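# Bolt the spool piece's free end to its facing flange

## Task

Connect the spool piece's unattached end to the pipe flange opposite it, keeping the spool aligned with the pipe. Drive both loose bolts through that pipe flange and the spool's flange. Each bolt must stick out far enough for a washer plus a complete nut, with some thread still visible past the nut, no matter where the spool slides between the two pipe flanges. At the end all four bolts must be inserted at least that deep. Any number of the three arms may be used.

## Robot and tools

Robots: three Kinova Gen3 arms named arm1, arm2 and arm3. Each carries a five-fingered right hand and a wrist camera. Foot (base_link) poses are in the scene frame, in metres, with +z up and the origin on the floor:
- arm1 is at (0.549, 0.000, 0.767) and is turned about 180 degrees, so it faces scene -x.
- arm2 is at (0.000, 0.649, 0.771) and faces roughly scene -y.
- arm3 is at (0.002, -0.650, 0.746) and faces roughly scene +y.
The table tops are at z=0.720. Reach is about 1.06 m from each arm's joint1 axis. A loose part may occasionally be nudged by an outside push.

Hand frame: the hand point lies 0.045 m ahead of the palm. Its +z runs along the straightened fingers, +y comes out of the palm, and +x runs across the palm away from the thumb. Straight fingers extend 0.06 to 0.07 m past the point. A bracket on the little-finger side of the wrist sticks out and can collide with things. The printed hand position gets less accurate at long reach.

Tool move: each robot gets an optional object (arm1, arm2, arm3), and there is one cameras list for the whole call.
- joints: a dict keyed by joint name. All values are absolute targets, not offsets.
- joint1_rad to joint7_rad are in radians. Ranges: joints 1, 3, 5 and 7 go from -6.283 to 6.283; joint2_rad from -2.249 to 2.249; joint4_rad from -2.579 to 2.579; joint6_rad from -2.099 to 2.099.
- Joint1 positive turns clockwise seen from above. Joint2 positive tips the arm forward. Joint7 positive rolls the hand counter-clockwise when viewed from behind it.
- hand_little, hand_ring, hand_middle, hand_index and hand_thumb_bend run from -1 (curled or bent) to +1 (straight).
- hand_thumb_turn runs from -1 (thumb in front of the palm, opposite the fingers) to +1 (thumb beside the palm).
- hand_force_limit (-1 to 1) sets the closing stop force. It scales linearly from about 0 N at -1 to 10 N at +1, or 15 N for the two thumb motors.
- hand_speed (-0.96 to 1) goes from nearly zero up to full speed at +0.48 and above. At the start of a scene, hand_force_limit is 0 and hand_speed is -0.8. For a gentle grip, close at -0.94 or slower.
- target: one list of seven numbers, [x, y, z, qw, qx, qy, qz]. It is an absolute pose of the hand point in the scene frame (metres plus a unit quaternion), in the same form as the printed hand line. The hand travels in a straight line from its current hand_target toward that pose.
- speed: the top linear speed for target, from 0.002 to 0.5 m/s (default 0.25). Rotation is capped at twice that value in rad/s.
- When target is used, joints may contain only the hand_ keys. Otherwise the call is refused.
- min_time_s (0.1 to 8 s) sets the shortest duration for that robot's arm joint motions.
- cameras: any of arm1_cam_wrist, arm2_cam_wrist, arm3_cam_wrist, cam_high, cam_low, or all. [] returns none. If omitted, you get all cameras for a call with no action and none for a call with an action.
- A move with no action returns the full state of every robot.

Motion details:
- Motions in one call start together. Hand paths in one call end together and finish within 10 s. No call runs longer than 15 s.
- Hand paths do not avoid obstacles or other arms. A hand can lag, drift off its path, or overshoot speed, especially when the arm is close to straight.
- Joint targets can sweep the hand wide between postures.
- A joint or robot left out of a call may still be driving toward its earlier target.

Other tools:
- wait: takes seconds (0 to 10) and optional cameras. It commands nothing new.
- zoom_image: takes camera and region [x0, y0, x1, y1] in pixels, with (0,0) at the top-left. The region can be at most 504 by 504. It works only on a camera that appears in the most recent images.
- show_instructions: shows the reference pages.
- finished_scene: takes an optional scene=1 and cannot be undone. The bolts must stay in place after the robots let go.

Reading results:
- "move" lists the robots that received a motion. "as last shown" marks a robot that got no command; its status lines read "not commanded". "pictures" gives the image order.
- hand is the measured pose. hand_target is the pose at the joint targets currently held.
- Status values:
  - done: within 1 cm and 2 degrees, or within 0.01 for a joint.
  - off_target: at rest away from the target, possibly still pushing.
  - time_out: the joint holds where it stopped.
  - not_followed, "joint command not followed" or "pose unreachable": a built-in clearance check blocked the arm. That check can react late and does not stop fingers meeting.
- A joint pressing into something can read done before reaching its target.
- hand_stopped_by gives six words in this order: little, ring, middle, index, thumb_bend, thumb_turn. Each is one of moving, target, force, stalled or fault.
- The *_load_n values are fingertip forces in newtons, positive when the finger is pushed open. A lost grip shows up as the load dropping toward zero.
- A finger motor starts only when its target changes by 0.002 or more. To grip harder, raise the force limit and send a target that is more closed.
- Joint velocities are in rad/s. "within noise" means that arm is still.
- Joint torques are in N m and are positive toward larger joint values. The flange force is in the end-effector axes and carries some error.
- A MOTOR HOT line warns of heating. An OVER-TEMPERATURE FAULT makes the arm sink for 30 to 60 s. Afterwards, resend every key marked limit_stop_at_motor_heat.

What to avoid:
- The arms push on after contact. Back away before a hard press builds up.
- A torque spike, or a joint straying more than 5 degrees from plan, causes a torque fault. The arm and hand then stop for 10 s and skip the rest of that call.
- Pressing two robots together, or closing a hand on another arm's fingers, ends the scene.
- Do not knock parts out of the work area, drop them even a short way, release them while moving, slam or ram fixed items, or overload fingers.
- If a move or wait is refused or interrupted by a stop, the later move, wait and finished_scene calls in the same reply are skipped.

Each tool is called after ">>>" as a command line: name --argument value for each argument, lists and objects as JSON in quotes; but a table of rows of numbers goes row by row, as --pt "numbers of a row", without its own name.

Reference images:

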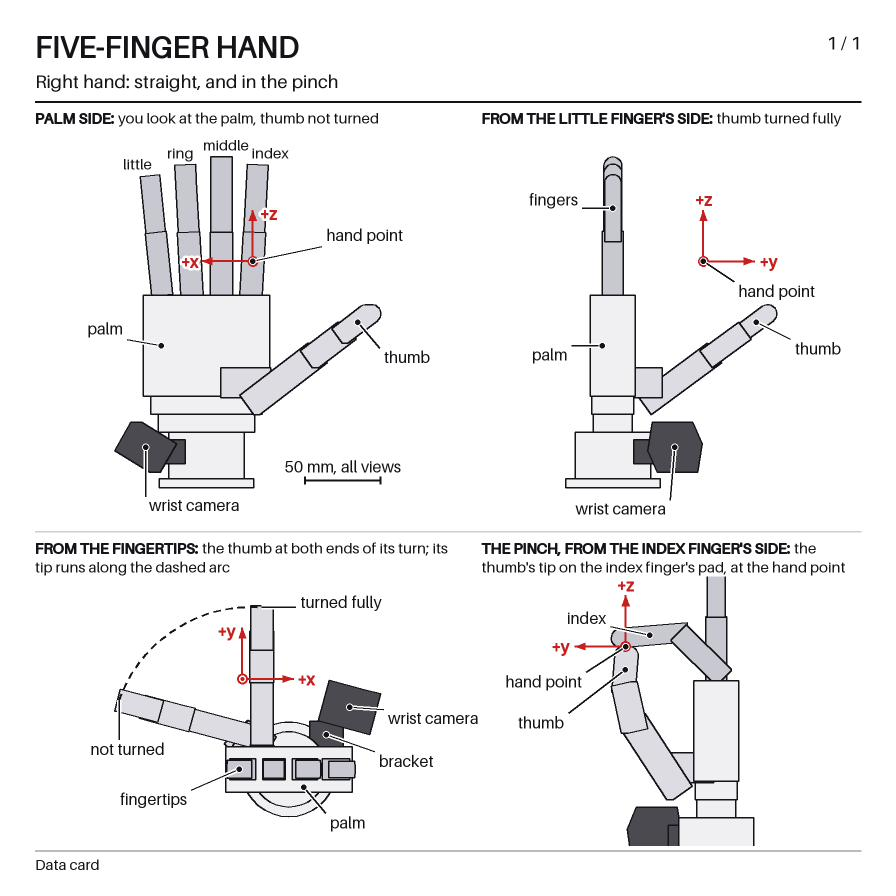

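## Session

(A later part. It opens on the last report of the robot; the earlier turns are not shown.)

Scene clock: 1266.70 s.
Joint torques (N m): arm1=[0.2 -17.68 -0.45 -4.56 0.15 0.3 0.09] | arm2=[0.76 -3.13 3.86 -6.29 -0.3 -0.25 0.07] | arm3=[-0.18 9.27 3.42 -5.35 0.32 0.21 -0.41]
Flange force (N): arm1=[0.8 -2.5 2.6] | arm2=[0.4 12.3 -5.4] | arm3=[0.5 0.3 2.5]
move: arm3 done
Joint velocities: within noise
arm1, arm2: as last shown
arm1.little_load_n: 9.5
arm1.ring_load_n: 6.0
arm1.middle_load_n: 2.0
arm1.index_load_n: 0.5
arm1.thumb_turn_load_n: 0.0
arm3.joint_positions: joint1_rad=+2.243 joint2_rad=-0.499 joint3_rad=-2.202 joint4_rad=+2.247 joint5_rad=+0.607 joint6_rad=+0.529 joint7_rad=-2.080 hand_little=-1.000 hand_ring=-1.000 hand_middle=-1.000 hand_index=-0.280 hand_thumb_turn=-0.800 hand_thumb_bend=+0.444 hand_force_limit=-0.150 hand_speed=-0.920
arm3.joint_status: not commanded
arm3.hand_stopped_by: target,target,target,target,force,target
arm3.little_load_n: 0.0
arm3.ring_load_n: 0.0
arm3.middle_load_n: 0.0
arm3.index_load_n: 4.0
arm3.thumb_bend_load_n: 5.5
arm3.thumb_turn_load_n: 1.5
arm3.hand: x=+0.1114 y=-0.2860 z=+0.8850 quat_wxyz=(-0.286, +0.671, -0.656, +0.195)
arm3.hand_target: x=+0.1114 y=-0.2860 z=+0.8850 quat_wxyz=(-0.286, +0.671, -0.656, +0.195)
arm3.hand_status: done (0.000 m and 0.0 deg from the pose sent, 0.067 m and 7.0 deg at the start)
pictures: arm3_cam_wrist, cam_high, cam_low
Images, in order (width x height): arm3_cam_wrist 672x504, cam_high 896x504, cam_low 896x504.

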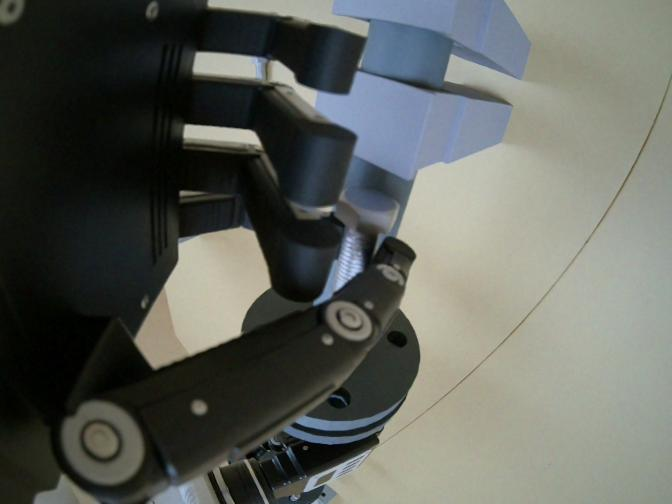

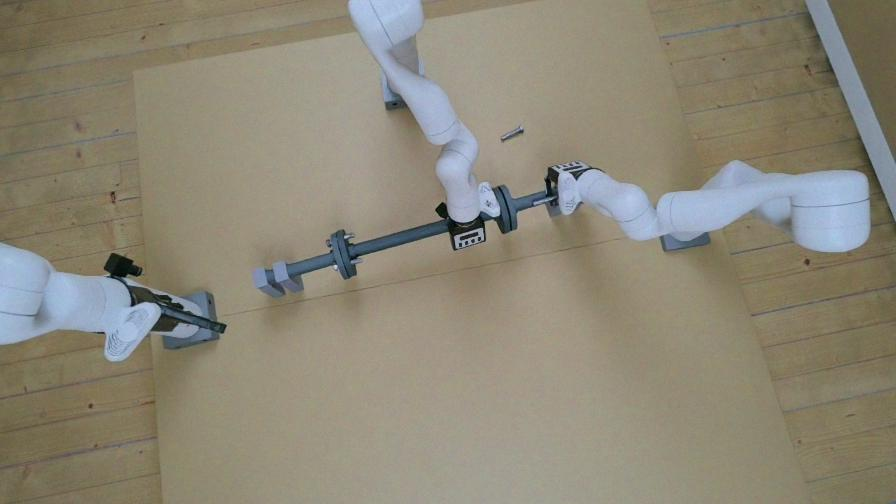

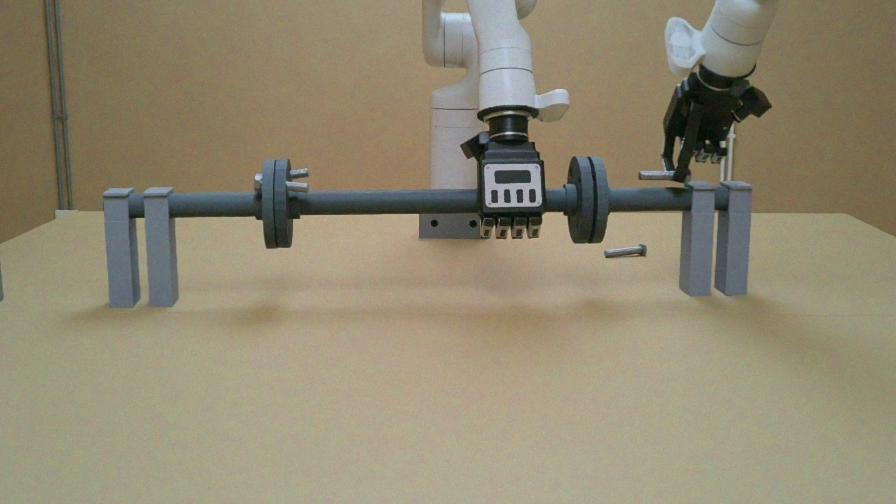

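>>> move --arm3 '{"target": [0.1005, -0.287, 0.8747, 0.2856, -0.6711, 0.6557, -0.1947], "speed": 0.05}' --cameras '["arm3_cam_wrist", "cam_low", "cam_high"]'

>>> zoom_image --camera "cam_low" --region '[560, 140, 700, 260]'

>>> zoom_image --camera "cam_high" --region '[480, 160, 580, 250]'

>>> zoom_image --camera "arm3_cam_wrist" --region '[200, 180, 480, 480]'

Scene clock: 1305.40 s.
Joint torques (N m): arm1=[0.25 -17.73 -0.48 -4.5 0.2 0.3 0] | arm2=[0.75 -3.14 3.91 -6.24 -0.3 -0.27 0.09] | arm3=[-0.2 9.51 3.51 -4.96 0.27 0.22 -0.39]
Flange force (N): arm1=[0.9 -2.9 2.6] | arm2=[0.4 12.5 -5.6] | arm3=[0.5 0.0 2.2]
move: arm3 done
Joint velocities: within noise
arm1, arm2: as last shown
arm1.little_load_n: 9.0
arm1.ring_load_n: 5.5
arm1.middle_load_n: 2.5
arm3.joint_positions: joint1_rad=+2.224 joint2_rad=-0.530 joint3_rad=-2.216 joint4_rad=+2.258 joint5_rad=+0.591 joint6_rad=+0.513 joint7_rad=-2.112 hand_little=-1.000 hand_ring=-1.000 hand_middle=-1.000 hand_index=-0.280 hand_thumb_turn=-0.800 hand_thumb_bend=+0.444 hand_force_limit=-0.150 hand_speed=-0.920
arm3.joint_status: not commanded
arm3.hand_stopped_by: target,target,target,target,force,target
arm3.little_load_n: 0.0
arm3.ring_load_n: 0.5
arm3.middle_load_n: 0.0
arm3.index_load_n: 4.0
arm3.thumb_bend_load_n: 5.5
arm3.thumb_turn_load_n: 1.5
arm3.hand: x=+0.1005 y=-0.2870 z=+0.8747 quat_wxyz=(-0.286, +0.671, -0.656, +0.195)
arm3.hand_target: x=+0.1005 y=-0.2870 z=+0.8747 quat_wxyz=(-0.286, +0.671, -0.656, +0.195)
arm3.hand_status: done (0.000 m and 0.0 deg from the pose sent, 0.015 m and 0.0 deg at the start)
pictures: arm3_cam_wrist, cam_high, cam_low
Images, in order (width x height): arm3_cam_wrist 672x504, cam_high 896x504, cam_low 896x504.

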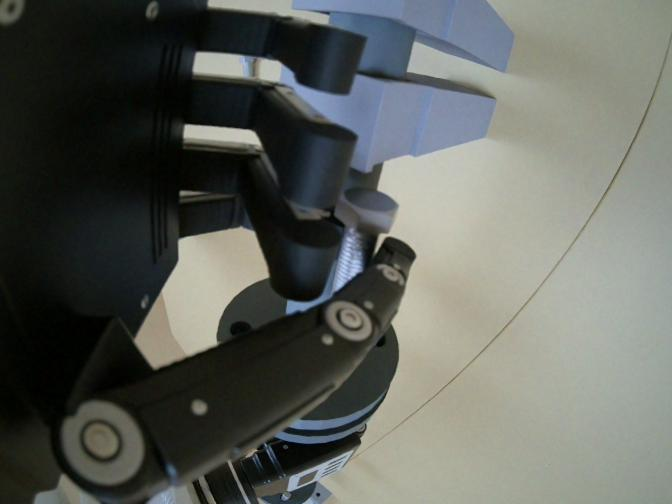

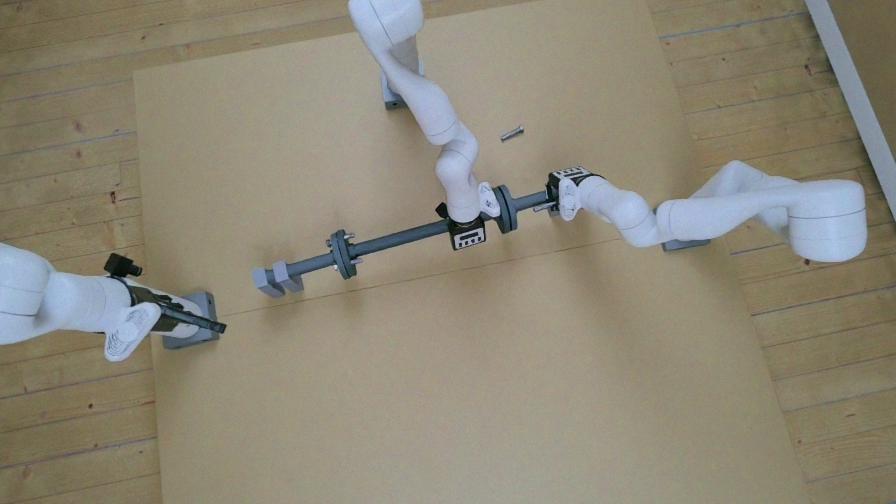

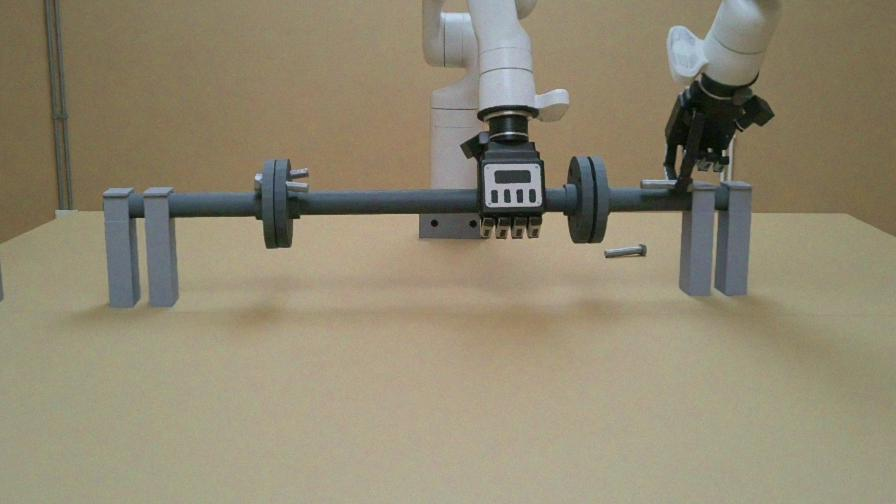

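Scaled by 3.600 from the camera's image (finer frame: 1280x720).

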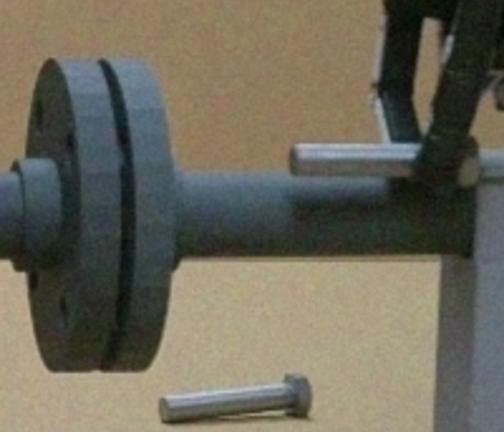

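Scaled by 5.040 from the camera's image (finer frame: 1280x720).

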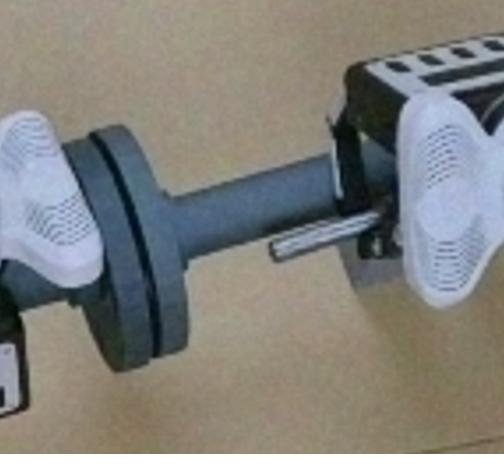

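Scaled by 1.680 from the camera's image (finer frame: 960x720).

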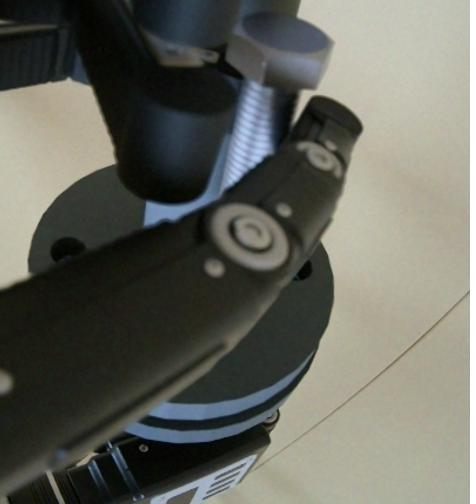

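>>> zoom_image --camera "cam_high" --region '[515, 180, 565, 220]'

>>> zoom_image --camera "cam_high" --region '[325, 225, 375, 285]'

>>> zoom_image --camera "cam_low" --region '[560, 150, 690, 250]'

Scaled by 10.080 from the camera's image (finer frame: 1280x720).

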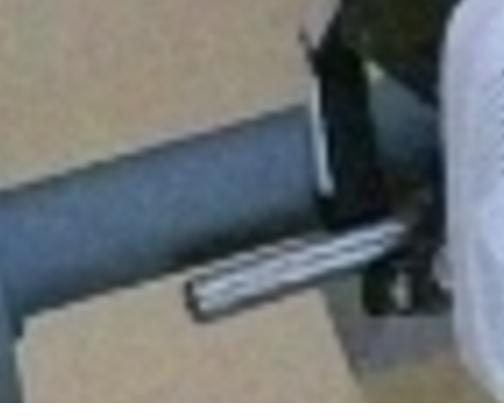

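Scaled by 8.400 from the camera's image (finer frame: 1280x720).

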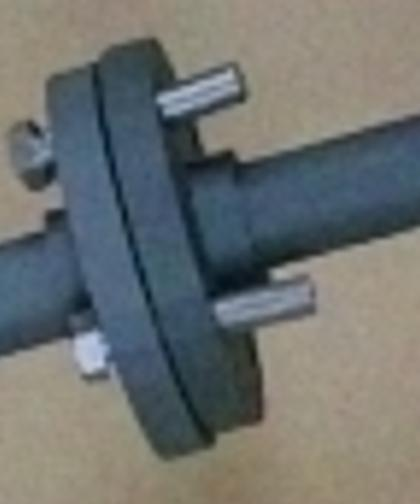

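Scaled by 3.877 from the camera's image (finer frame: 1280x720).

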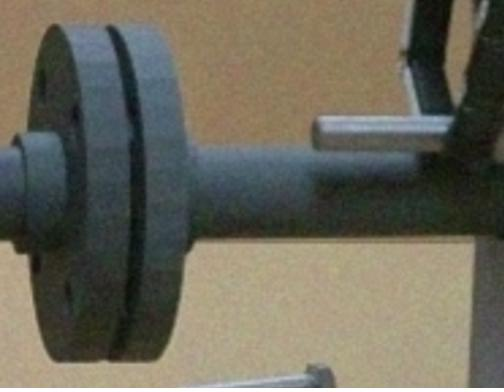

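>>> move --arm3 '{"target": [0.0950, -0.2535, 0.877, 0.2822, -0.6597, 0.6673, -0.1997], "speed": 0.05}' --cameras '["arm3_cam_wrist", "cam_low", "cam_high"]'

>>> zoom_image --camera "cam_high" --region '[505, 180, 555, 230]'

>>> zoom_image --camera "cam_low" --region '[560, 150, 690, 250]'

>>> zoom_image --camera "arm3_cam_wrist" --region '[200, 180, 480, 480]'

Scene clock: 1352.57 s.
Joint torques (N m): arm1=[0.32 -17.74 -0.48 -4.64 0.17 0.29 0.03] | arm2=[0.76 -3.15 3.84 -6.28 -0.28 -0.24 0.08] | arm3=[-0.18 11.03 3.8 -5.26 0.4 0.21 -0.39]
Flange force (N): arm1=[0.6 -2.2 2.8] | arm2=[0.3 12.3 -5.4] | arm3=[0.6 0.0 2.1]
move: arm3 done
Joint velocities: within noise
arm1.joint_positions: joint1_rad=-0.012 joint2_rad=+0.656 joint3_rad=-0.349 joint4_rad=+1.951 joint5_rad=+0.862 joint6_rad=+0.313 joint7_rad=-0.895 hand_little=-0.853 hand_ring=-0.789 hand_middle=-0.779 hand_index=-0.785 hand_thumb_turn=-1.000 hand_thumb_bend=+1.000 hand_force_limit=-0.600 hand_speed=-0.940
arm1.joint_status: not commanded
arm1.hand_stopped_by: force,force,force,force,target,target
arm1.little_load_n: 9.0
arm1.ring_load_n: 5.5
arm1.middle_load_n: 2.0
arm1.index_load_n: 0.5
arm1.thumb_bend_load_n: 1.0
arm1.thumb_turn_load_n: 0.0
arm1.hand: x=+0.0902 y=-0.1005 z=+0.7997 quat_wxyz=(-0.116, +0.658, +0.733, -0.129)
arm1.hand_target: x=+0.0902 y=-0.1005 z=+0.7997 quat_wxyz=(-0.116, +0.658, +0.733, -0.129)
arm1.hand_status: not commanded
arm2: as last shown
arm3.joint_positions: joint1_rad=+2.294 joint2_rad=-0.567 joint3_rad=-2.289 joint4_rad=+2.136 joint5_rad=+0.516 joint6_rad=+0.597 joint7_rad=-2.068 hand_little=-1.000 hand_ring=-1.000 hand_middle=-1.000 hand_index=-0.280 hand_thumb_turn=-0.800 hand_thumb_bend=+0.444 hand_force_limit=-0.150 hand_speed=-0.920
arm3.joint_status: not commanded
arm3.hand_stopped_by: target,target,target,target,force,target
arm3.little_load_n: 0.5
arm3.ring_load_n: 0.0
arm3.middle_load_n: 0.0
arm3.index_load_n: 3.5
arm3.thumb_bend_load_n: 5.5
arm3.thumb_turn_load_n: 1.0
arm3.hand: x=+0.0950 y=-0.2535 z=+0.8770 quat_wxyz=(-0.282, +0.660, -0.667, +0.200)
arm3.hand_target: x=+0.0950 y=-0.2535 z=+0.8770 quat_wxyz=(-0.282, +0.660, -0.667, +0.200)
arm3.hand_status: done (0.000 m and 0.0 deg from the pose sent, 0.034 m and 2.0 deg at the start)
pictures: arm3_cam_wrist, cam_high, cam_low
Images, in order (width x height): arm3_cam_wrist 672x504, cam_high 896x504, cam_low 896x504.

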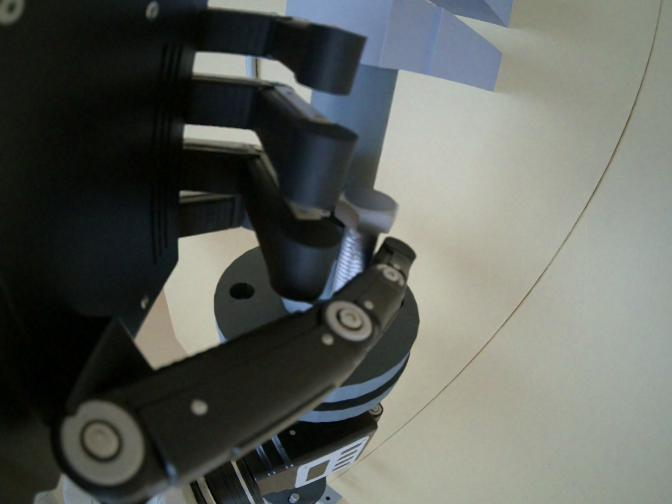

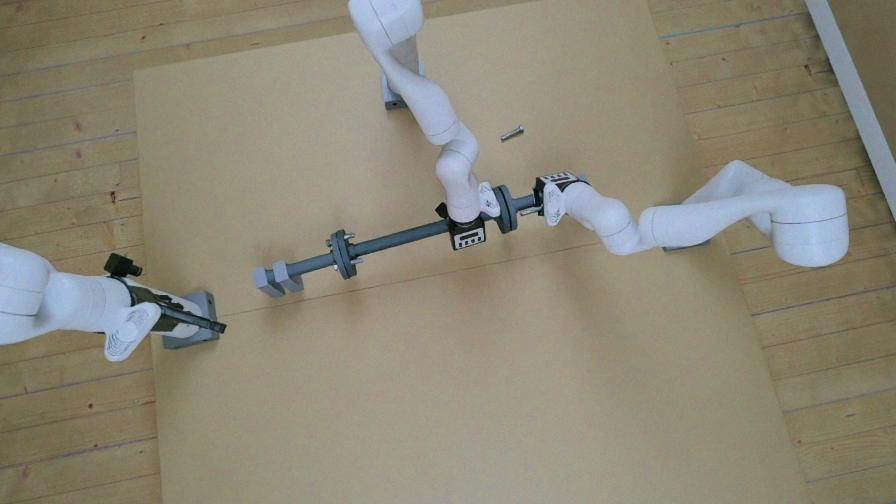

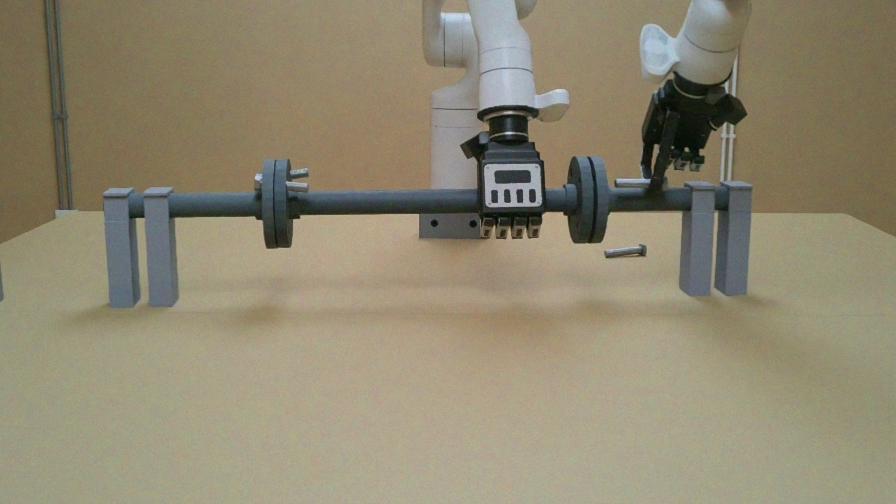

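Scaled by 10.080 from the camera's image (finer frame: 1280x720).

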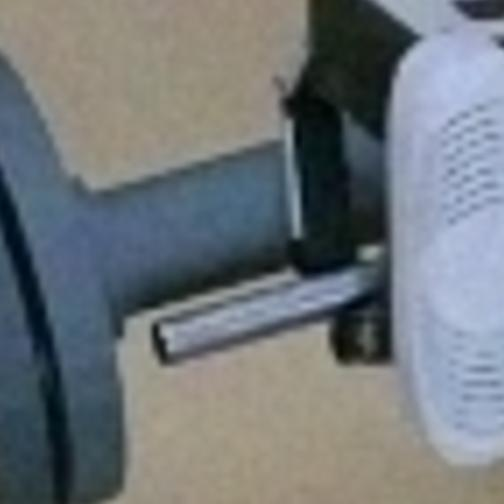

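Scaled by 3.877 from the camera's image (finer frame: 1280x720).

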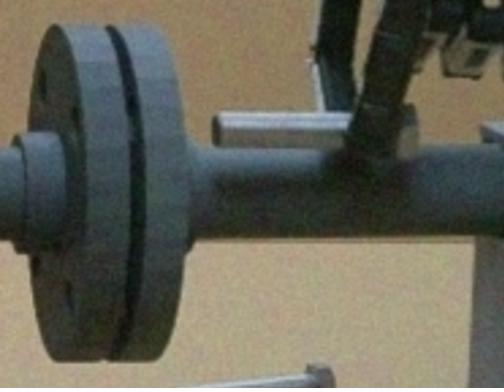

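Scaled by 1.680 from the camera's image (finer frame: 960x720).

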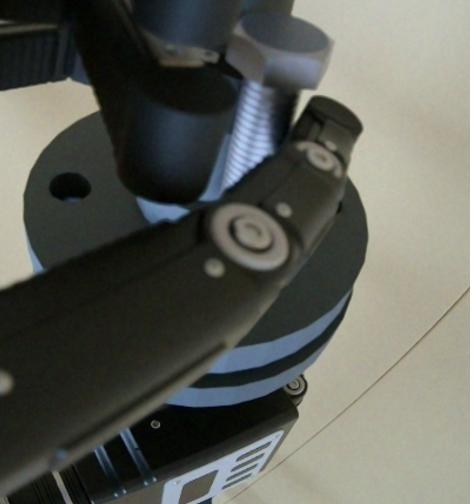

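>>> move --arm3 '{"target": [0.0940, -0.2445, 0.8775, 0.2822, -0.6597, 0.6673, -0.1997], "speed": 0.03}' --cameras '["cam_low", "cam_high"]'

>>> zoom_image --camera "cam_high" --region '[495, 180, 545, 230]'

>>> zoom_image --camera "cam_low" --region '[560, 150, 660, 250]'

Scene clock: 1369.80 s.
Joint torques (N m): arm1=[0.27 -17.76 -0.56 -4.56 0.17 0.32 0.06] | arm2=[0.78 -3.1 3.9 -6.24 -0.27 -0.25 0.05] | arm3=[-0.14 11.39 3.85 -5.36 0.42 0.16 -0.4]
Flange force (N): arm1=[0.6 -2.2 3.1] | arm2=[0.4 12.4 -5.5] | arm3=[0.7 0.0 1.9]
move: arm3 done
Joint velocities: within noise
arm1: as last shown
arm1.middle_load_n: 2.5
arm1.thumb_bend_load_n: 0.5
arm2.joint_positions: joint1_rad=+0.616 joint2_rad=-0.270 joint3_rad=-0.068 joint4_rad=+1.571 joint5_rad=-0.119 joint6_rad=+1.827 joint7_rad=-1.961 hand_little=+1.000 hand_ring=+1.000 hand_middle=+1.000 hand_index=+1.000 hand_thumb_turn=+1.000 hand_thumb_bend=+1.000 hand_force_limit=+0.000 hand_speed=-0.800
arm2.joint_status: not commanded
arm2.hand_stopped_by: target,target,target,target,target,target
arm2.little_load_n: 0.0
arm2.ring_load_n: 0.0
arm2.middle_load_n: 0.0
arm2.index_load_n: 0.0
arm2.thumb_bend_load_n: -0.5
arm2.thumb_turn_load_n: 0.0
arm2.hand: x=-0.0605 y=+0.4097 z=+1.2323 quat_wxyz=(-0.043, -0.936, -0.349, -0.023)
arm2.hand_target: x=-0.0605 y=+0.4097 z=+1.2323 quat_wxyz=(-0.043, -0.936, -0.349, -0.023)
arm2.hand_status: not commanded
arm3.joint_positions: joint1_rad=+2.311 joint2_rad=-0.576 joint3_rad=-2.303 joint4_rad=+2.108 joint5_rad=+0.505 joint6_rad=+0.611 joint7_rad=-2.055 hand_little=-1.000 hand_ring=-1.000 hand_middle=-1.000 hand_index=-0.280 hand_thumb_turn=-0.800 hand_thumb_bend=+0.444 hand_force_limit=-0.150 hand_speed=-0.920
arm3.joint_status: not commanded
arm3.hand_stopped_by: target,target,target,target,force,target
arm3.little_load_n: 0.0
arm3.ring_load_n: 0.0
arm3.middle_load_n: 0.0
arm3.index_load_n: 4.0
arm3.thumb_bend_load_n: 5.5
arm3.thumb_turn_load_n: 1.0
arm3.hand: x=+0.0940 y=-0.2445 z=+0.8775 quat_wxyz=(-0.282, +0.660, -0.667, +0.200)
arm3.hand_target: x=+0.0940 y=-0.2445 z=+0.8775 quat_wxyz=(-0.282, +0.660, -0.667, +0.200)
arm3.hand_status: done (0.000 m and 0.0 deg from the pose sent, 0.009 m and 0.0 deg at the start)
pictures: cam_high, cam_low
Images, in order (width x height): cam_high 896x504, cam_low 896x504.

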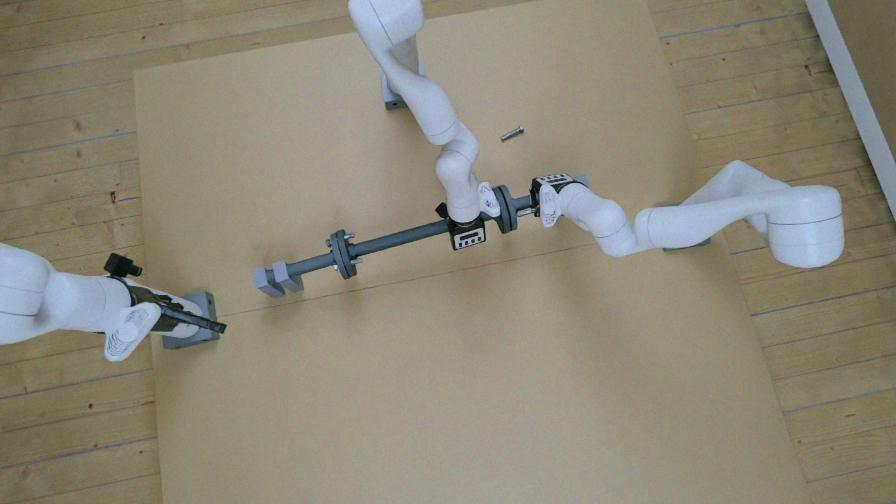

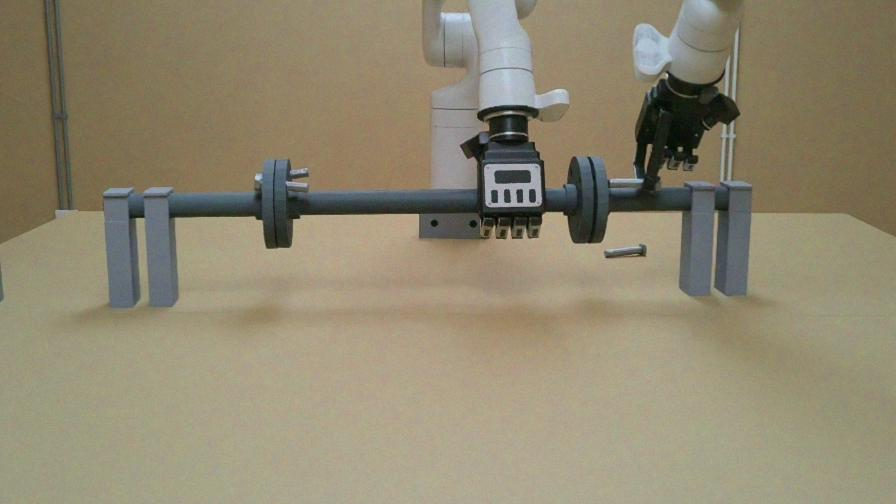

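Scaled by 10.080 from the camera's image (finer frame: 1280x720).

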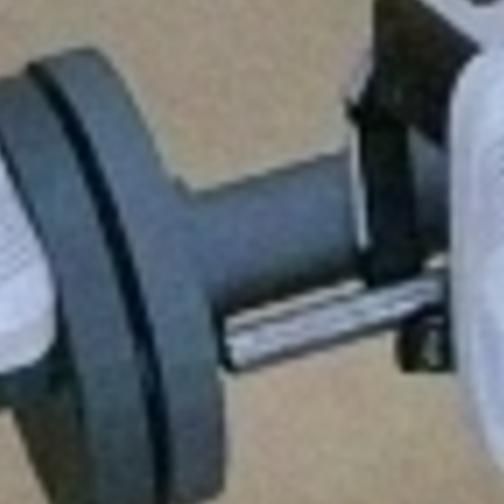

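Scaled by 5.040 from the camera's image (finer frame: 1280x720).

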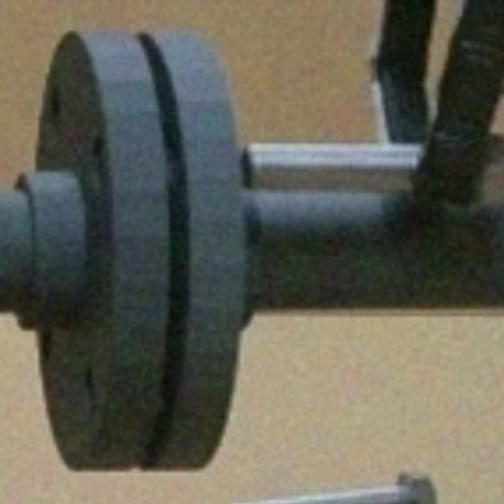

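>>> move --arm3 '{"target": [0.0937, -0.2415, 0.8775, 0.2822, -0.6597, 0.6673, -0.1997], "speed": 0.02}' --cameras '[]'

>>> move --arm3 '{"target": [0.0934, -0.2385, 0.8775, 0.2822, -0.6597, 0.6673, -0.1997], "speed": 0.02}' --cameras '["cam_low", "cam_high", "arm3_cam_wrist"]'

>>> zoom_image --camera "cam_low" --region '[560, 150, 660, 250]'

Scene clock: 1399.43 s.
Joint torques (N m): arm1=[0.22 -17.73 -0.48 -4.57 0.17 0.3 0.04] | arm2=[0.78 -3.13 3.91 -6.28 -0.24 -0.23 0.07] | arm3=[-0.14 11.58 3.92 -5.43 0.41 0.14 -0.4]
Flange force (N): arm1=[0.9 -2.6 2.6] | arm2=[0.4 12.5 -5.3] | arm3=[0.7 0.2 2.0]
move: arm3 done
Joint velocities: within noise
arm1, arm2: as last shown
arm1.index_load_n: 1.0
arm2.little_load_n: 0.5
arm2.thumb_bend_load_n: 0.0
arm3.joint_positions: joint1_rad=+2.317 joint2_rad=-0.579 joint3_rad=-2.308 joint4_rad=+2.099 joint5_rad=+0.501 joint6_rad=+0.614 joint7_rad=-2.051 hand_little=-1.000 hand_ring=-1.000 hand_middle=-1.000 hand_index=-0.280 hand_thumb_turn=-0.800 hand_thumb_bend=+0.444 hand_force_limit=-0.150 hand_speed=-0.920
arm3.joint_status: not commanded
arm3.hand_stopped_by: target,target,target,target,force,target
arm3.little_load_n: 0.0
arm3.ring_load_n: 0.0
arm3.middle_load_n: 0.0
arm3.index_load_n: 4.0
arm3.thumb_bend_load_n: 5.5
arm3.thumb_turn_load_n: 1.5
arm3.hand: x=+0.0937 y=-0.2415 z=+0.8775 quat_wxyz=(-0.282, +0.660, -0.667, +0.200)
arm3.hand_target: x=+0.0937 y=-0.2415 z=+0.8775 quat_wxyz=(-0.282, +0.660, -0.667, +0.200)
arm3.hand_status: done (0.000 m and 0.0 deg from the pose sent, 0.003 m and 0.0 deg at the start)

Scene clock: 1400.40 s.
Joint torques (N m): arm1=[0.22 -17.75 -0.47 -4.51 0.17 0.36 0.02] | arm2=[0.72 -3.13 3.88 -6.23 -0.31 -0.22 0.07] | arm3=[-0.35 11.89 3.88 -7.19 0.53 -0.71 -0.6]
Flange force (N): arm1=[0.9 -2.7 2.8] | arm2=[0.3 12.4 -5.5] | arm3=[3.9 -0.2 1.3]
move: arm3 done
Joint velocities: within noise
arm1, arm2: as last shown
arm1.little_load_n: 9.5
arm2.little_load_n: 0.0
arm3.joint_positions: joint1_rad=+2.323 joint2_rad=-0.583 joint3_rad=-2.313 joint4_rad=+2.090 joint5_rad=+0.497 joint6_rad=+0.618 joint7_rad=-2.047 hand_little=-1.000 hand_ring=-1.000 hand_middle=-1.000 hand_index=-0.280 hand_thumb_turn=-0.800 hand_thumb_bend=+0.444 hand_force_limit=-0.150 hand_speed=-0.920
arm3.joint_status: not commanded
arm3.hand_stopped_by: target,target,target,target,force,target
arm3.little_load_n: 0.5
arm3.ring_load_n: 0.0
arm3.middle_load_n: 0.0
arm3.index_load_n: 3.5
arm3.thumb_bend_load_n: 5.0
arm3.thumb_turn_load_n: 0.0
arm3.hand: x=+0.0934 y=-0.2385 z=+0.8775 quat_wxyz=(-0.282, +0.660, -0.667, +0.200)
arm3.hand_target: x=+0.0934 y=-0.2385 z=+0.8775 quat_wxyz=(-0.282, +0.660, -0.667, +0.200)
arm3.hand_status: done (0.000 m and 0.0 deg from the pose sent, 0.003 m and 0.0 deg at the start)
pictures: arm3_cam_wrist, cam_high, cam_low
Images, in order (width x height): arm3_cam_wrist 672x504, cam_high 896x504, cam_low 896x504.

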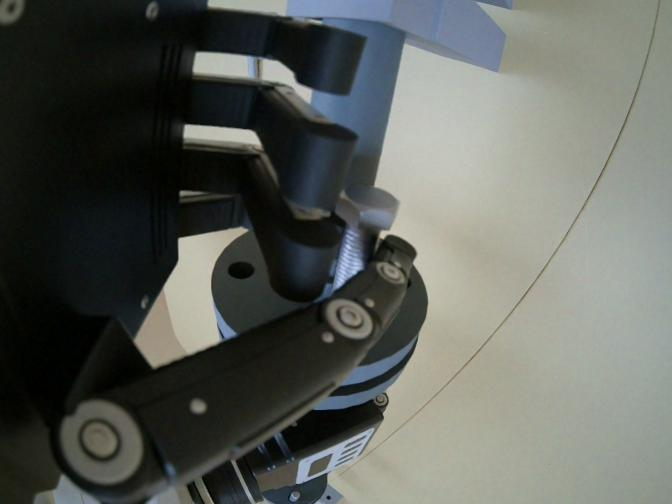

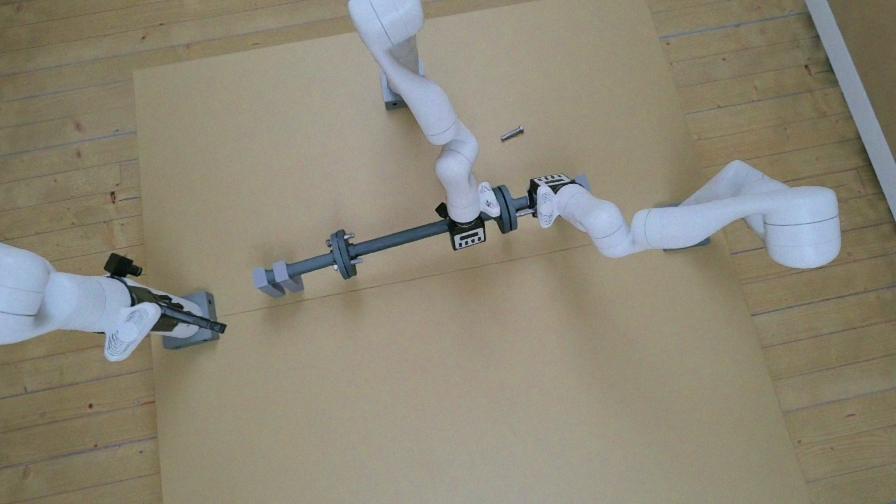

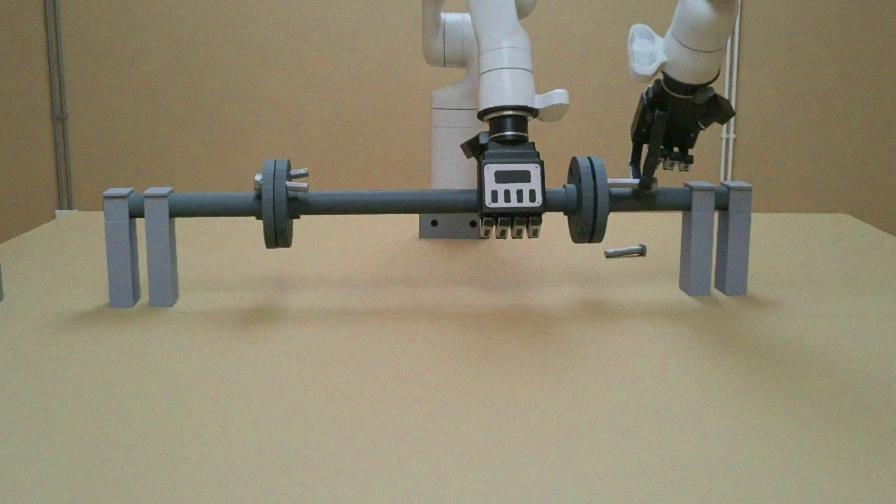

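Scaled by 5.040 from the camera's image (finer frame: 1280x720).

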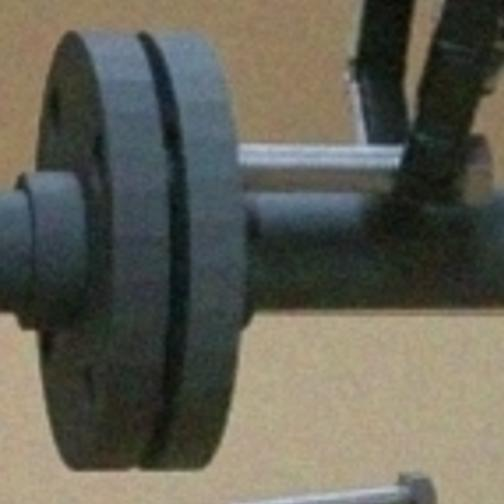

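>>> move --arm3 '{"target": [0.0963, -0.2420, 0.8782, 0.2822, -0.6597, 0.6673, -0.1997], "speed": 0.03}' --cameras '["cam_high", "cam_low"]'

>>> zoom_image --camera "cam_high" --region '[485, 170, 545, 230]'

>>> move --arm3 '{"target": [0.0959, -0.2380, 0.8782, 0.2822, -0.6597, 0.6673, -0.1997], "speed": 0.02}' --cameras '[]'

Scene clock: 1568.20 s.
Joint torques (N m): arm1=[0.26 -17.75 -0.58 -4.57 0.11 0.32 0.02] | arm2=[0.76 -3.09 3.9 -6.29 -0.3 -0.26 0.06] | arm3=[-0.16 11.49 3.91 -5.47 0.44 0.16 -0.41]
Flange force (N): arm1=[0.7 -2.0 3.2] | arm2=[0.5 12.3 -5.3] | arm3=[0.7 0.1 2.0]
move: arm3 done
Joint velocities: within noise
arm1, arm2: as last shown
arm1.little_load_n: 9.0
arm1.index_load_n: 0.5
arm1.thumb_turn_load_n: 0.5
arm2.little_load_n: -0.5
arm2.thumb_bend_load_n: -0.5
arm3.joint_positions: joint1_rad=+2.322 joint2_rad=-0.577 joint3_rad=-2.306 joint4_rad=+2.101 joint5_rad=+0.504 joint6_rad=+0.611 joint7_rad=-2.048 hand_little=-1.000 hand_ring=-1.000 hand_middle=-1.000 hand_index=-0.280 hand_thumb_turn=-0.800 hand_thumb_bend=+0.444 hand_force_limit=-0.150 hand_speed=-0.920
arm3.joint_status: not commanded
arm3.hand_stopped_by: target,target,target,target,force,target
arm3.little_load_n: 0.0
arm3.ring_load_n: 0.0
arm3.middle_load_n: 0.0
arm3.index_load_n: 4.0
arm3.thumb_bend_load_n: 5.0
arm3.thumb_turn_load_n: 0.0
arm3.hand: x=+0.0963 y=-0.2420 z=+0.8782 quat_wxyz=(-0.282, +0.660, -0.667, +0.200)
arm3.hand_target: x=+0.0963 y=-0.2420 z=+0.8782 quat_wxyz=(-0.282, +0.660, -0.667, +0.200)
arm3.hand_status: done (0.000 m and 0.0 deg from the pose sent, 0.005 m and 0.0 deg at the start)
Images, in order (width x height): cam_high 896x504, cam_low 896x504.

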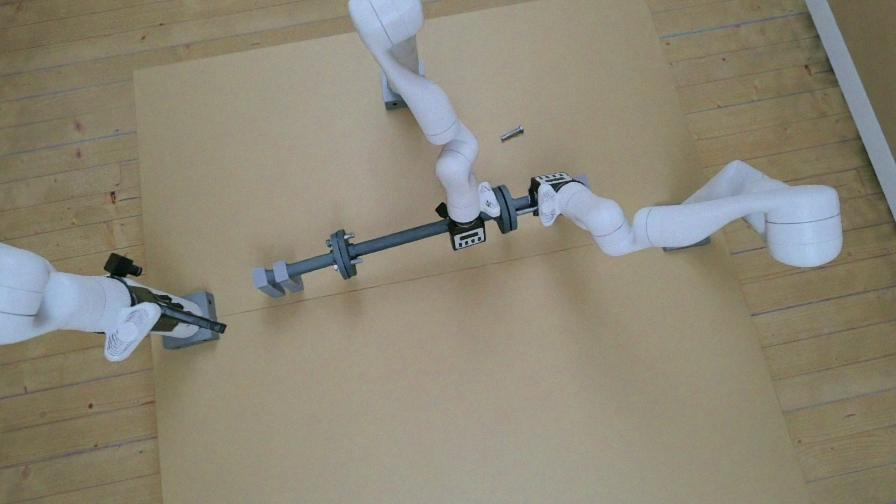

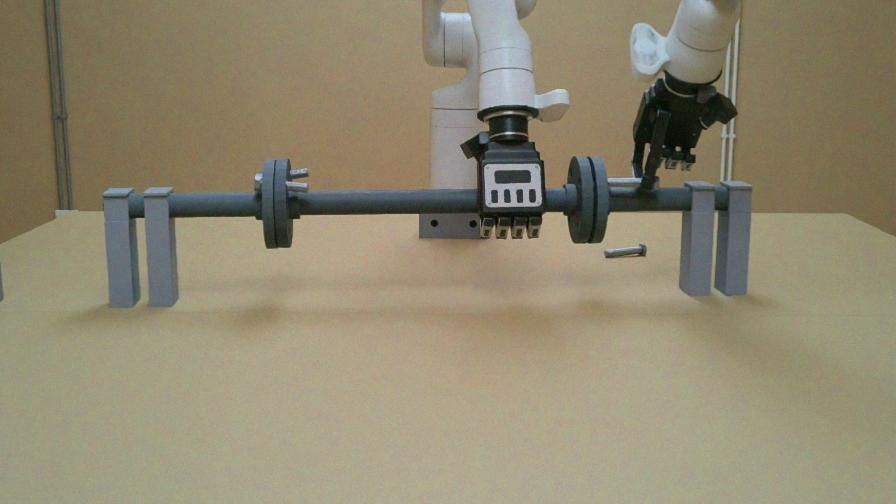

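Scaled by 8.400 from the camera's image (finer frame: 1280x720).

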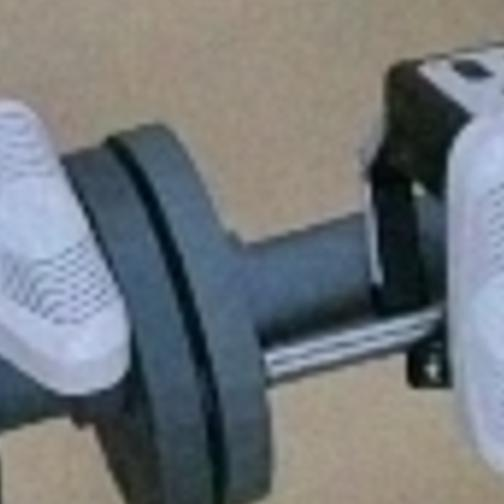

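Scene clock: 1569.17 s.
Joint torques (N m): arm1=[0.23 -17.74 -0.51 -4.59 0.17 0.3 0.05] | arm2=[0.78 -3.1 3.86 -6.25 -0.27 -0.23 0.09] | arm3=[-0.75 12.03 3.52 -7.67 0.41 -1.03 -0.64]
Flange force (N): arm1=[0.8 -2.4 2.8] | arm2=[0.4 12.4 -5.5] | arm3=[4.6 -0.9 1.7]
move: arm3 done
Joint velocities: within noise
arm1, arm2: as last shown
arm1.little_load_n: 9.5
arm1.middle_load_n: 2.0
arm1.thumb_turn_load_n: -0.5
arm2.little_load_n: 0.0
arm2.index_load_n: -0.5
arm2.thumb_bend_load_n: 0.0
arm3.joint_positions: joint1_rad=+2.330 joint2_rad=-0.581 joint3_rad=-2.312 joint4_rad=+2.089 joint5_rad=+0.499 joint6_rad=+0.616 joint7_rad=-2.042 hand_little=-1.000 hand_ring=-1.000 hand_middle=-1.000 hand_index=-0.280 hand_thumb_turn=-0.800 hand_thumb_bend=+0.444 hand_force_limit=-0.150 hand_speed=-0.920
arm3.joint_status: not commanded
arm3.hand_stopped_by: target,target,target,target,force,target
arm3.little_load_n: 0.0
arm3.ring_load_n: 0.0
arm3.middle_load_n: 0.0
arm3.index_load_n: 3.5
arm3.thumb_bend_load_n: 5.0
arm3.thumb_turn_load_n: 0.0
arm3.hand: x=+0.0959 y=-0.2380 z=+0.8782 quat_wxyz=(-0.282, +0.660, -0.667, +0.200)
arm3.hand_target: x=+0.0959 y=-0.2380 z=+0.8782 quat_wxyz=(-0.282, +0.660, -0.667, +0.200)
arm3.hand_status: done (0.000 m and 0.0 deg from the pose sent, 0.004 m and 0.0 deg at the start)

>>> move --arm3 '{"target": [0.0963, -0.2420, 0.8800, 0.2822, -0.6597, 0.6673, -0.1997], "speed": 0.03}' --cameras '[]'

>>> move --arm3 '{"target": [0.0959, -0.2380, 0.8800, 0.2822, -0.6597, 0.6673, -0.1997], "speed": 0.02}' --cameras '["arm3_cam_wrist", "cam_low", "cam_high"]'

>>> zoom_image --camera "arm3_cam_wrist" --region '[200, 180, 480, 480]'

Scene clock: 1584.20 s.
Joint torques (N m): arm1=[0.3 -17.79 -0.55 -4.56 0.19 0.28 0.04] | arm2=[0.74 -3.13 3.84 -6.22 -0.3 -0.25 0.06] | arm3=[-0.21 11.45 3.83 -5.46 0.47 0.16 -0.43]
Flange force (N): arm1=[0.6 -2.4 3.1] | arm2=[0.2 12.3 -5.6] | arm3=[0.5 0.0 2.1]
move: arm3 done
Joint velocities: within noise
arm1, arm2: as last shown
arm1.middle_load_n: 2.5
arm1.thumb_turn_load_n: 0.0
arm2.index_load_n: 0.0
arm3.joint_positions: joint1_rad=+2.320 joint2_rad=-0.572 joint3_rad=-2.305 joint4_rad=+2.099 joint5_rad=+0.504 joint6_rad=+0.616 joint7_rad=-2.045 hand_little=-1.000 hand_ring=-1.000 hand_middle=-1.000 hand_index=-0.280 hand_thumb_turn=-0.800 hand_thumb_bend=+0.444 hand_force_limit=-0.150 hand_speed=-0.920
arm3.joint_status: not commanded
arm3.hand_stopped_by: target,target,target,target,force,target
arm3.little_load_n: 0.0
arm3.ring_load_n: 0.0
arm3.middle_load_n: 0.0
arm3.index_load_n: 3.5
arm3.thumb_bend_load_n: 5.0
arm3.thumb_turn_load_n: 0.0
arm3.hand: x=+0.0963 y=-0.2420 z=+0.8800 quat_wxyz=(-0.282, +0.660, -0.667, +0.200)
arm3.hand_target: x=+0.0963 y=-0.2420 z=+0.8800 quat_wxyz=(-0.282, +0.660, -0.667, +0.200)
arm3.hand_status: done (0.000 m and 0.0 deg from the pose sent, 0.004 m and 0.0 deg at the start)

Scene clock: 1585.17 s.
Joint torques (N m): arm1=[0.3 -17.73 -0.52 -4.54 0.1 0.26 0.02] | arm2=[0.79 -3.11 3.9 -6.26 -0.26 -0.24 0.05] | arm3=[-0.55 11.89 3.62 -7.1 0.46 -0.72 -0.6]
Flange force (N): arm1=[0.6 -2.4 3.0] | arm2=[0.4 12.4 -5.4] | arm3=[3.5 -0.6 1.6]
move: arm3 done
Joint velocities: within noise
arm1, arm2: as last shown
arm1.little_load_n: 9.0
arm1.ring_load_n: 6.0
arm1.middle_load_n: 2.0
arm1.thumb_bend_load_n: 1.0
arm3.joint_positions: joint1_rad=+2.328 joint2_rad=-0.577 joint3_rad=-2.311 joint4_rad=+2.087 joint5_rad=+0.500 joint6_rad=+0.622 joint7_rad=-2.040 hand_little=-1.000 hand_ring=-1.000 hand_middle=-1.000 hand_index=-0.280 hand_thumb_turn=-0.800 hand_thumb_bend=+0.444 hand_force_limit=-0.150 hand_speed=-0.920
arm3.joint_status: not commanded
arm3.hand_stopped_by: target,target,target,target,force,target
arm3.little_load_n: 0.0
arm3.ring_load_n: 0.0
arm3.middle_load_n: 0.0
arm3.index_load_n: 3.5
arm3.thumb_bend_load_n: 5.0
arm3.thumb_turn_load_n: 0.0
arm3.hand: x=+0.0959 y=-0.2380 z=+0.8800 quat_wxyz=(-0.282, +0.660, -0.667, +0.200)
arm3.hand_target: x=+0.0959 y=-0.2380 z=+0.8800 quat_wxyz=(-0.282, +0.660, -0.667, +0.200)
arm3.hand_status: done (0.000 m and 0.0 deg from the pose sent, 0.004 m and 0.0 deg at the start)
pictures: arm3_cam_wrist, cam_high, cam_low
Images, in order (width x height): arm3_cam_wrist 672x504, cam_high 896x504, cam_low 896x504.

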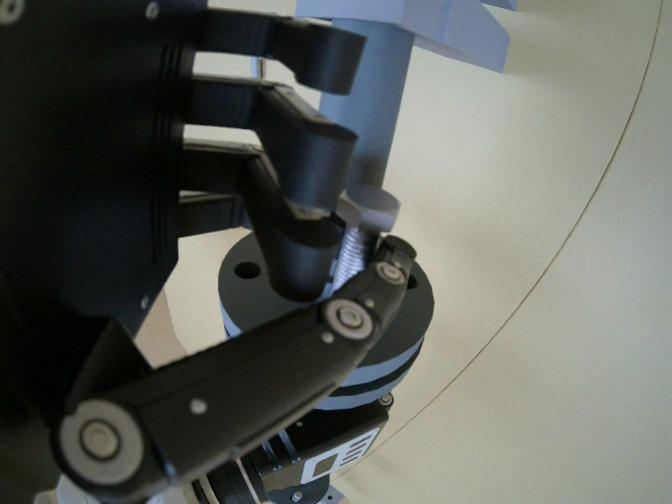

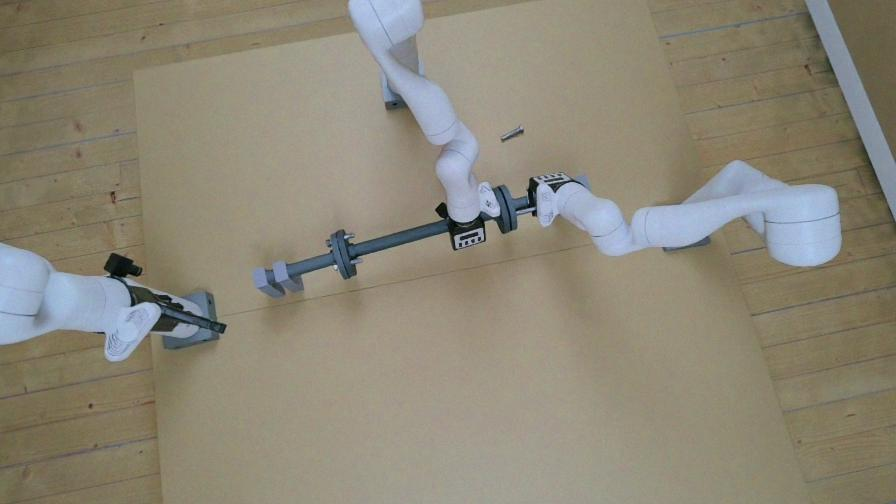

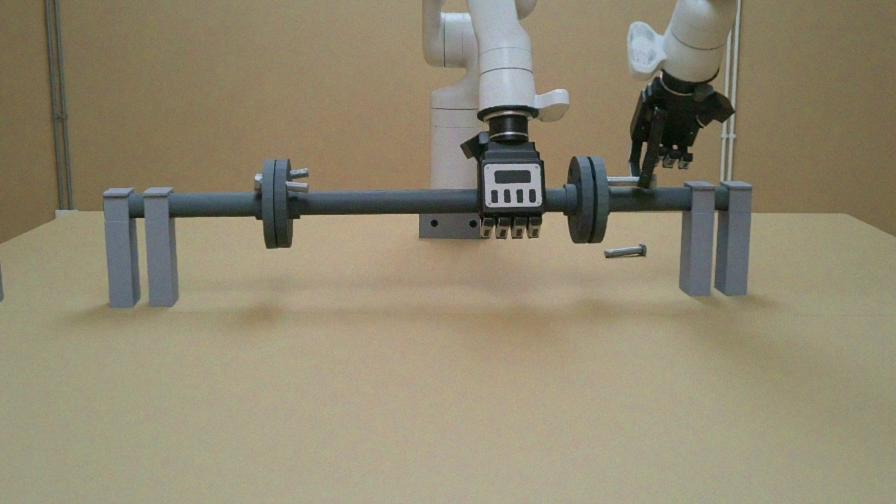

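Scaled by 1.680 from the camera's image (finer frame: 960x720).

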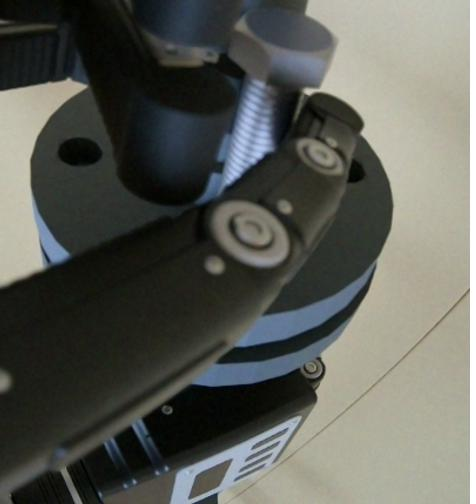

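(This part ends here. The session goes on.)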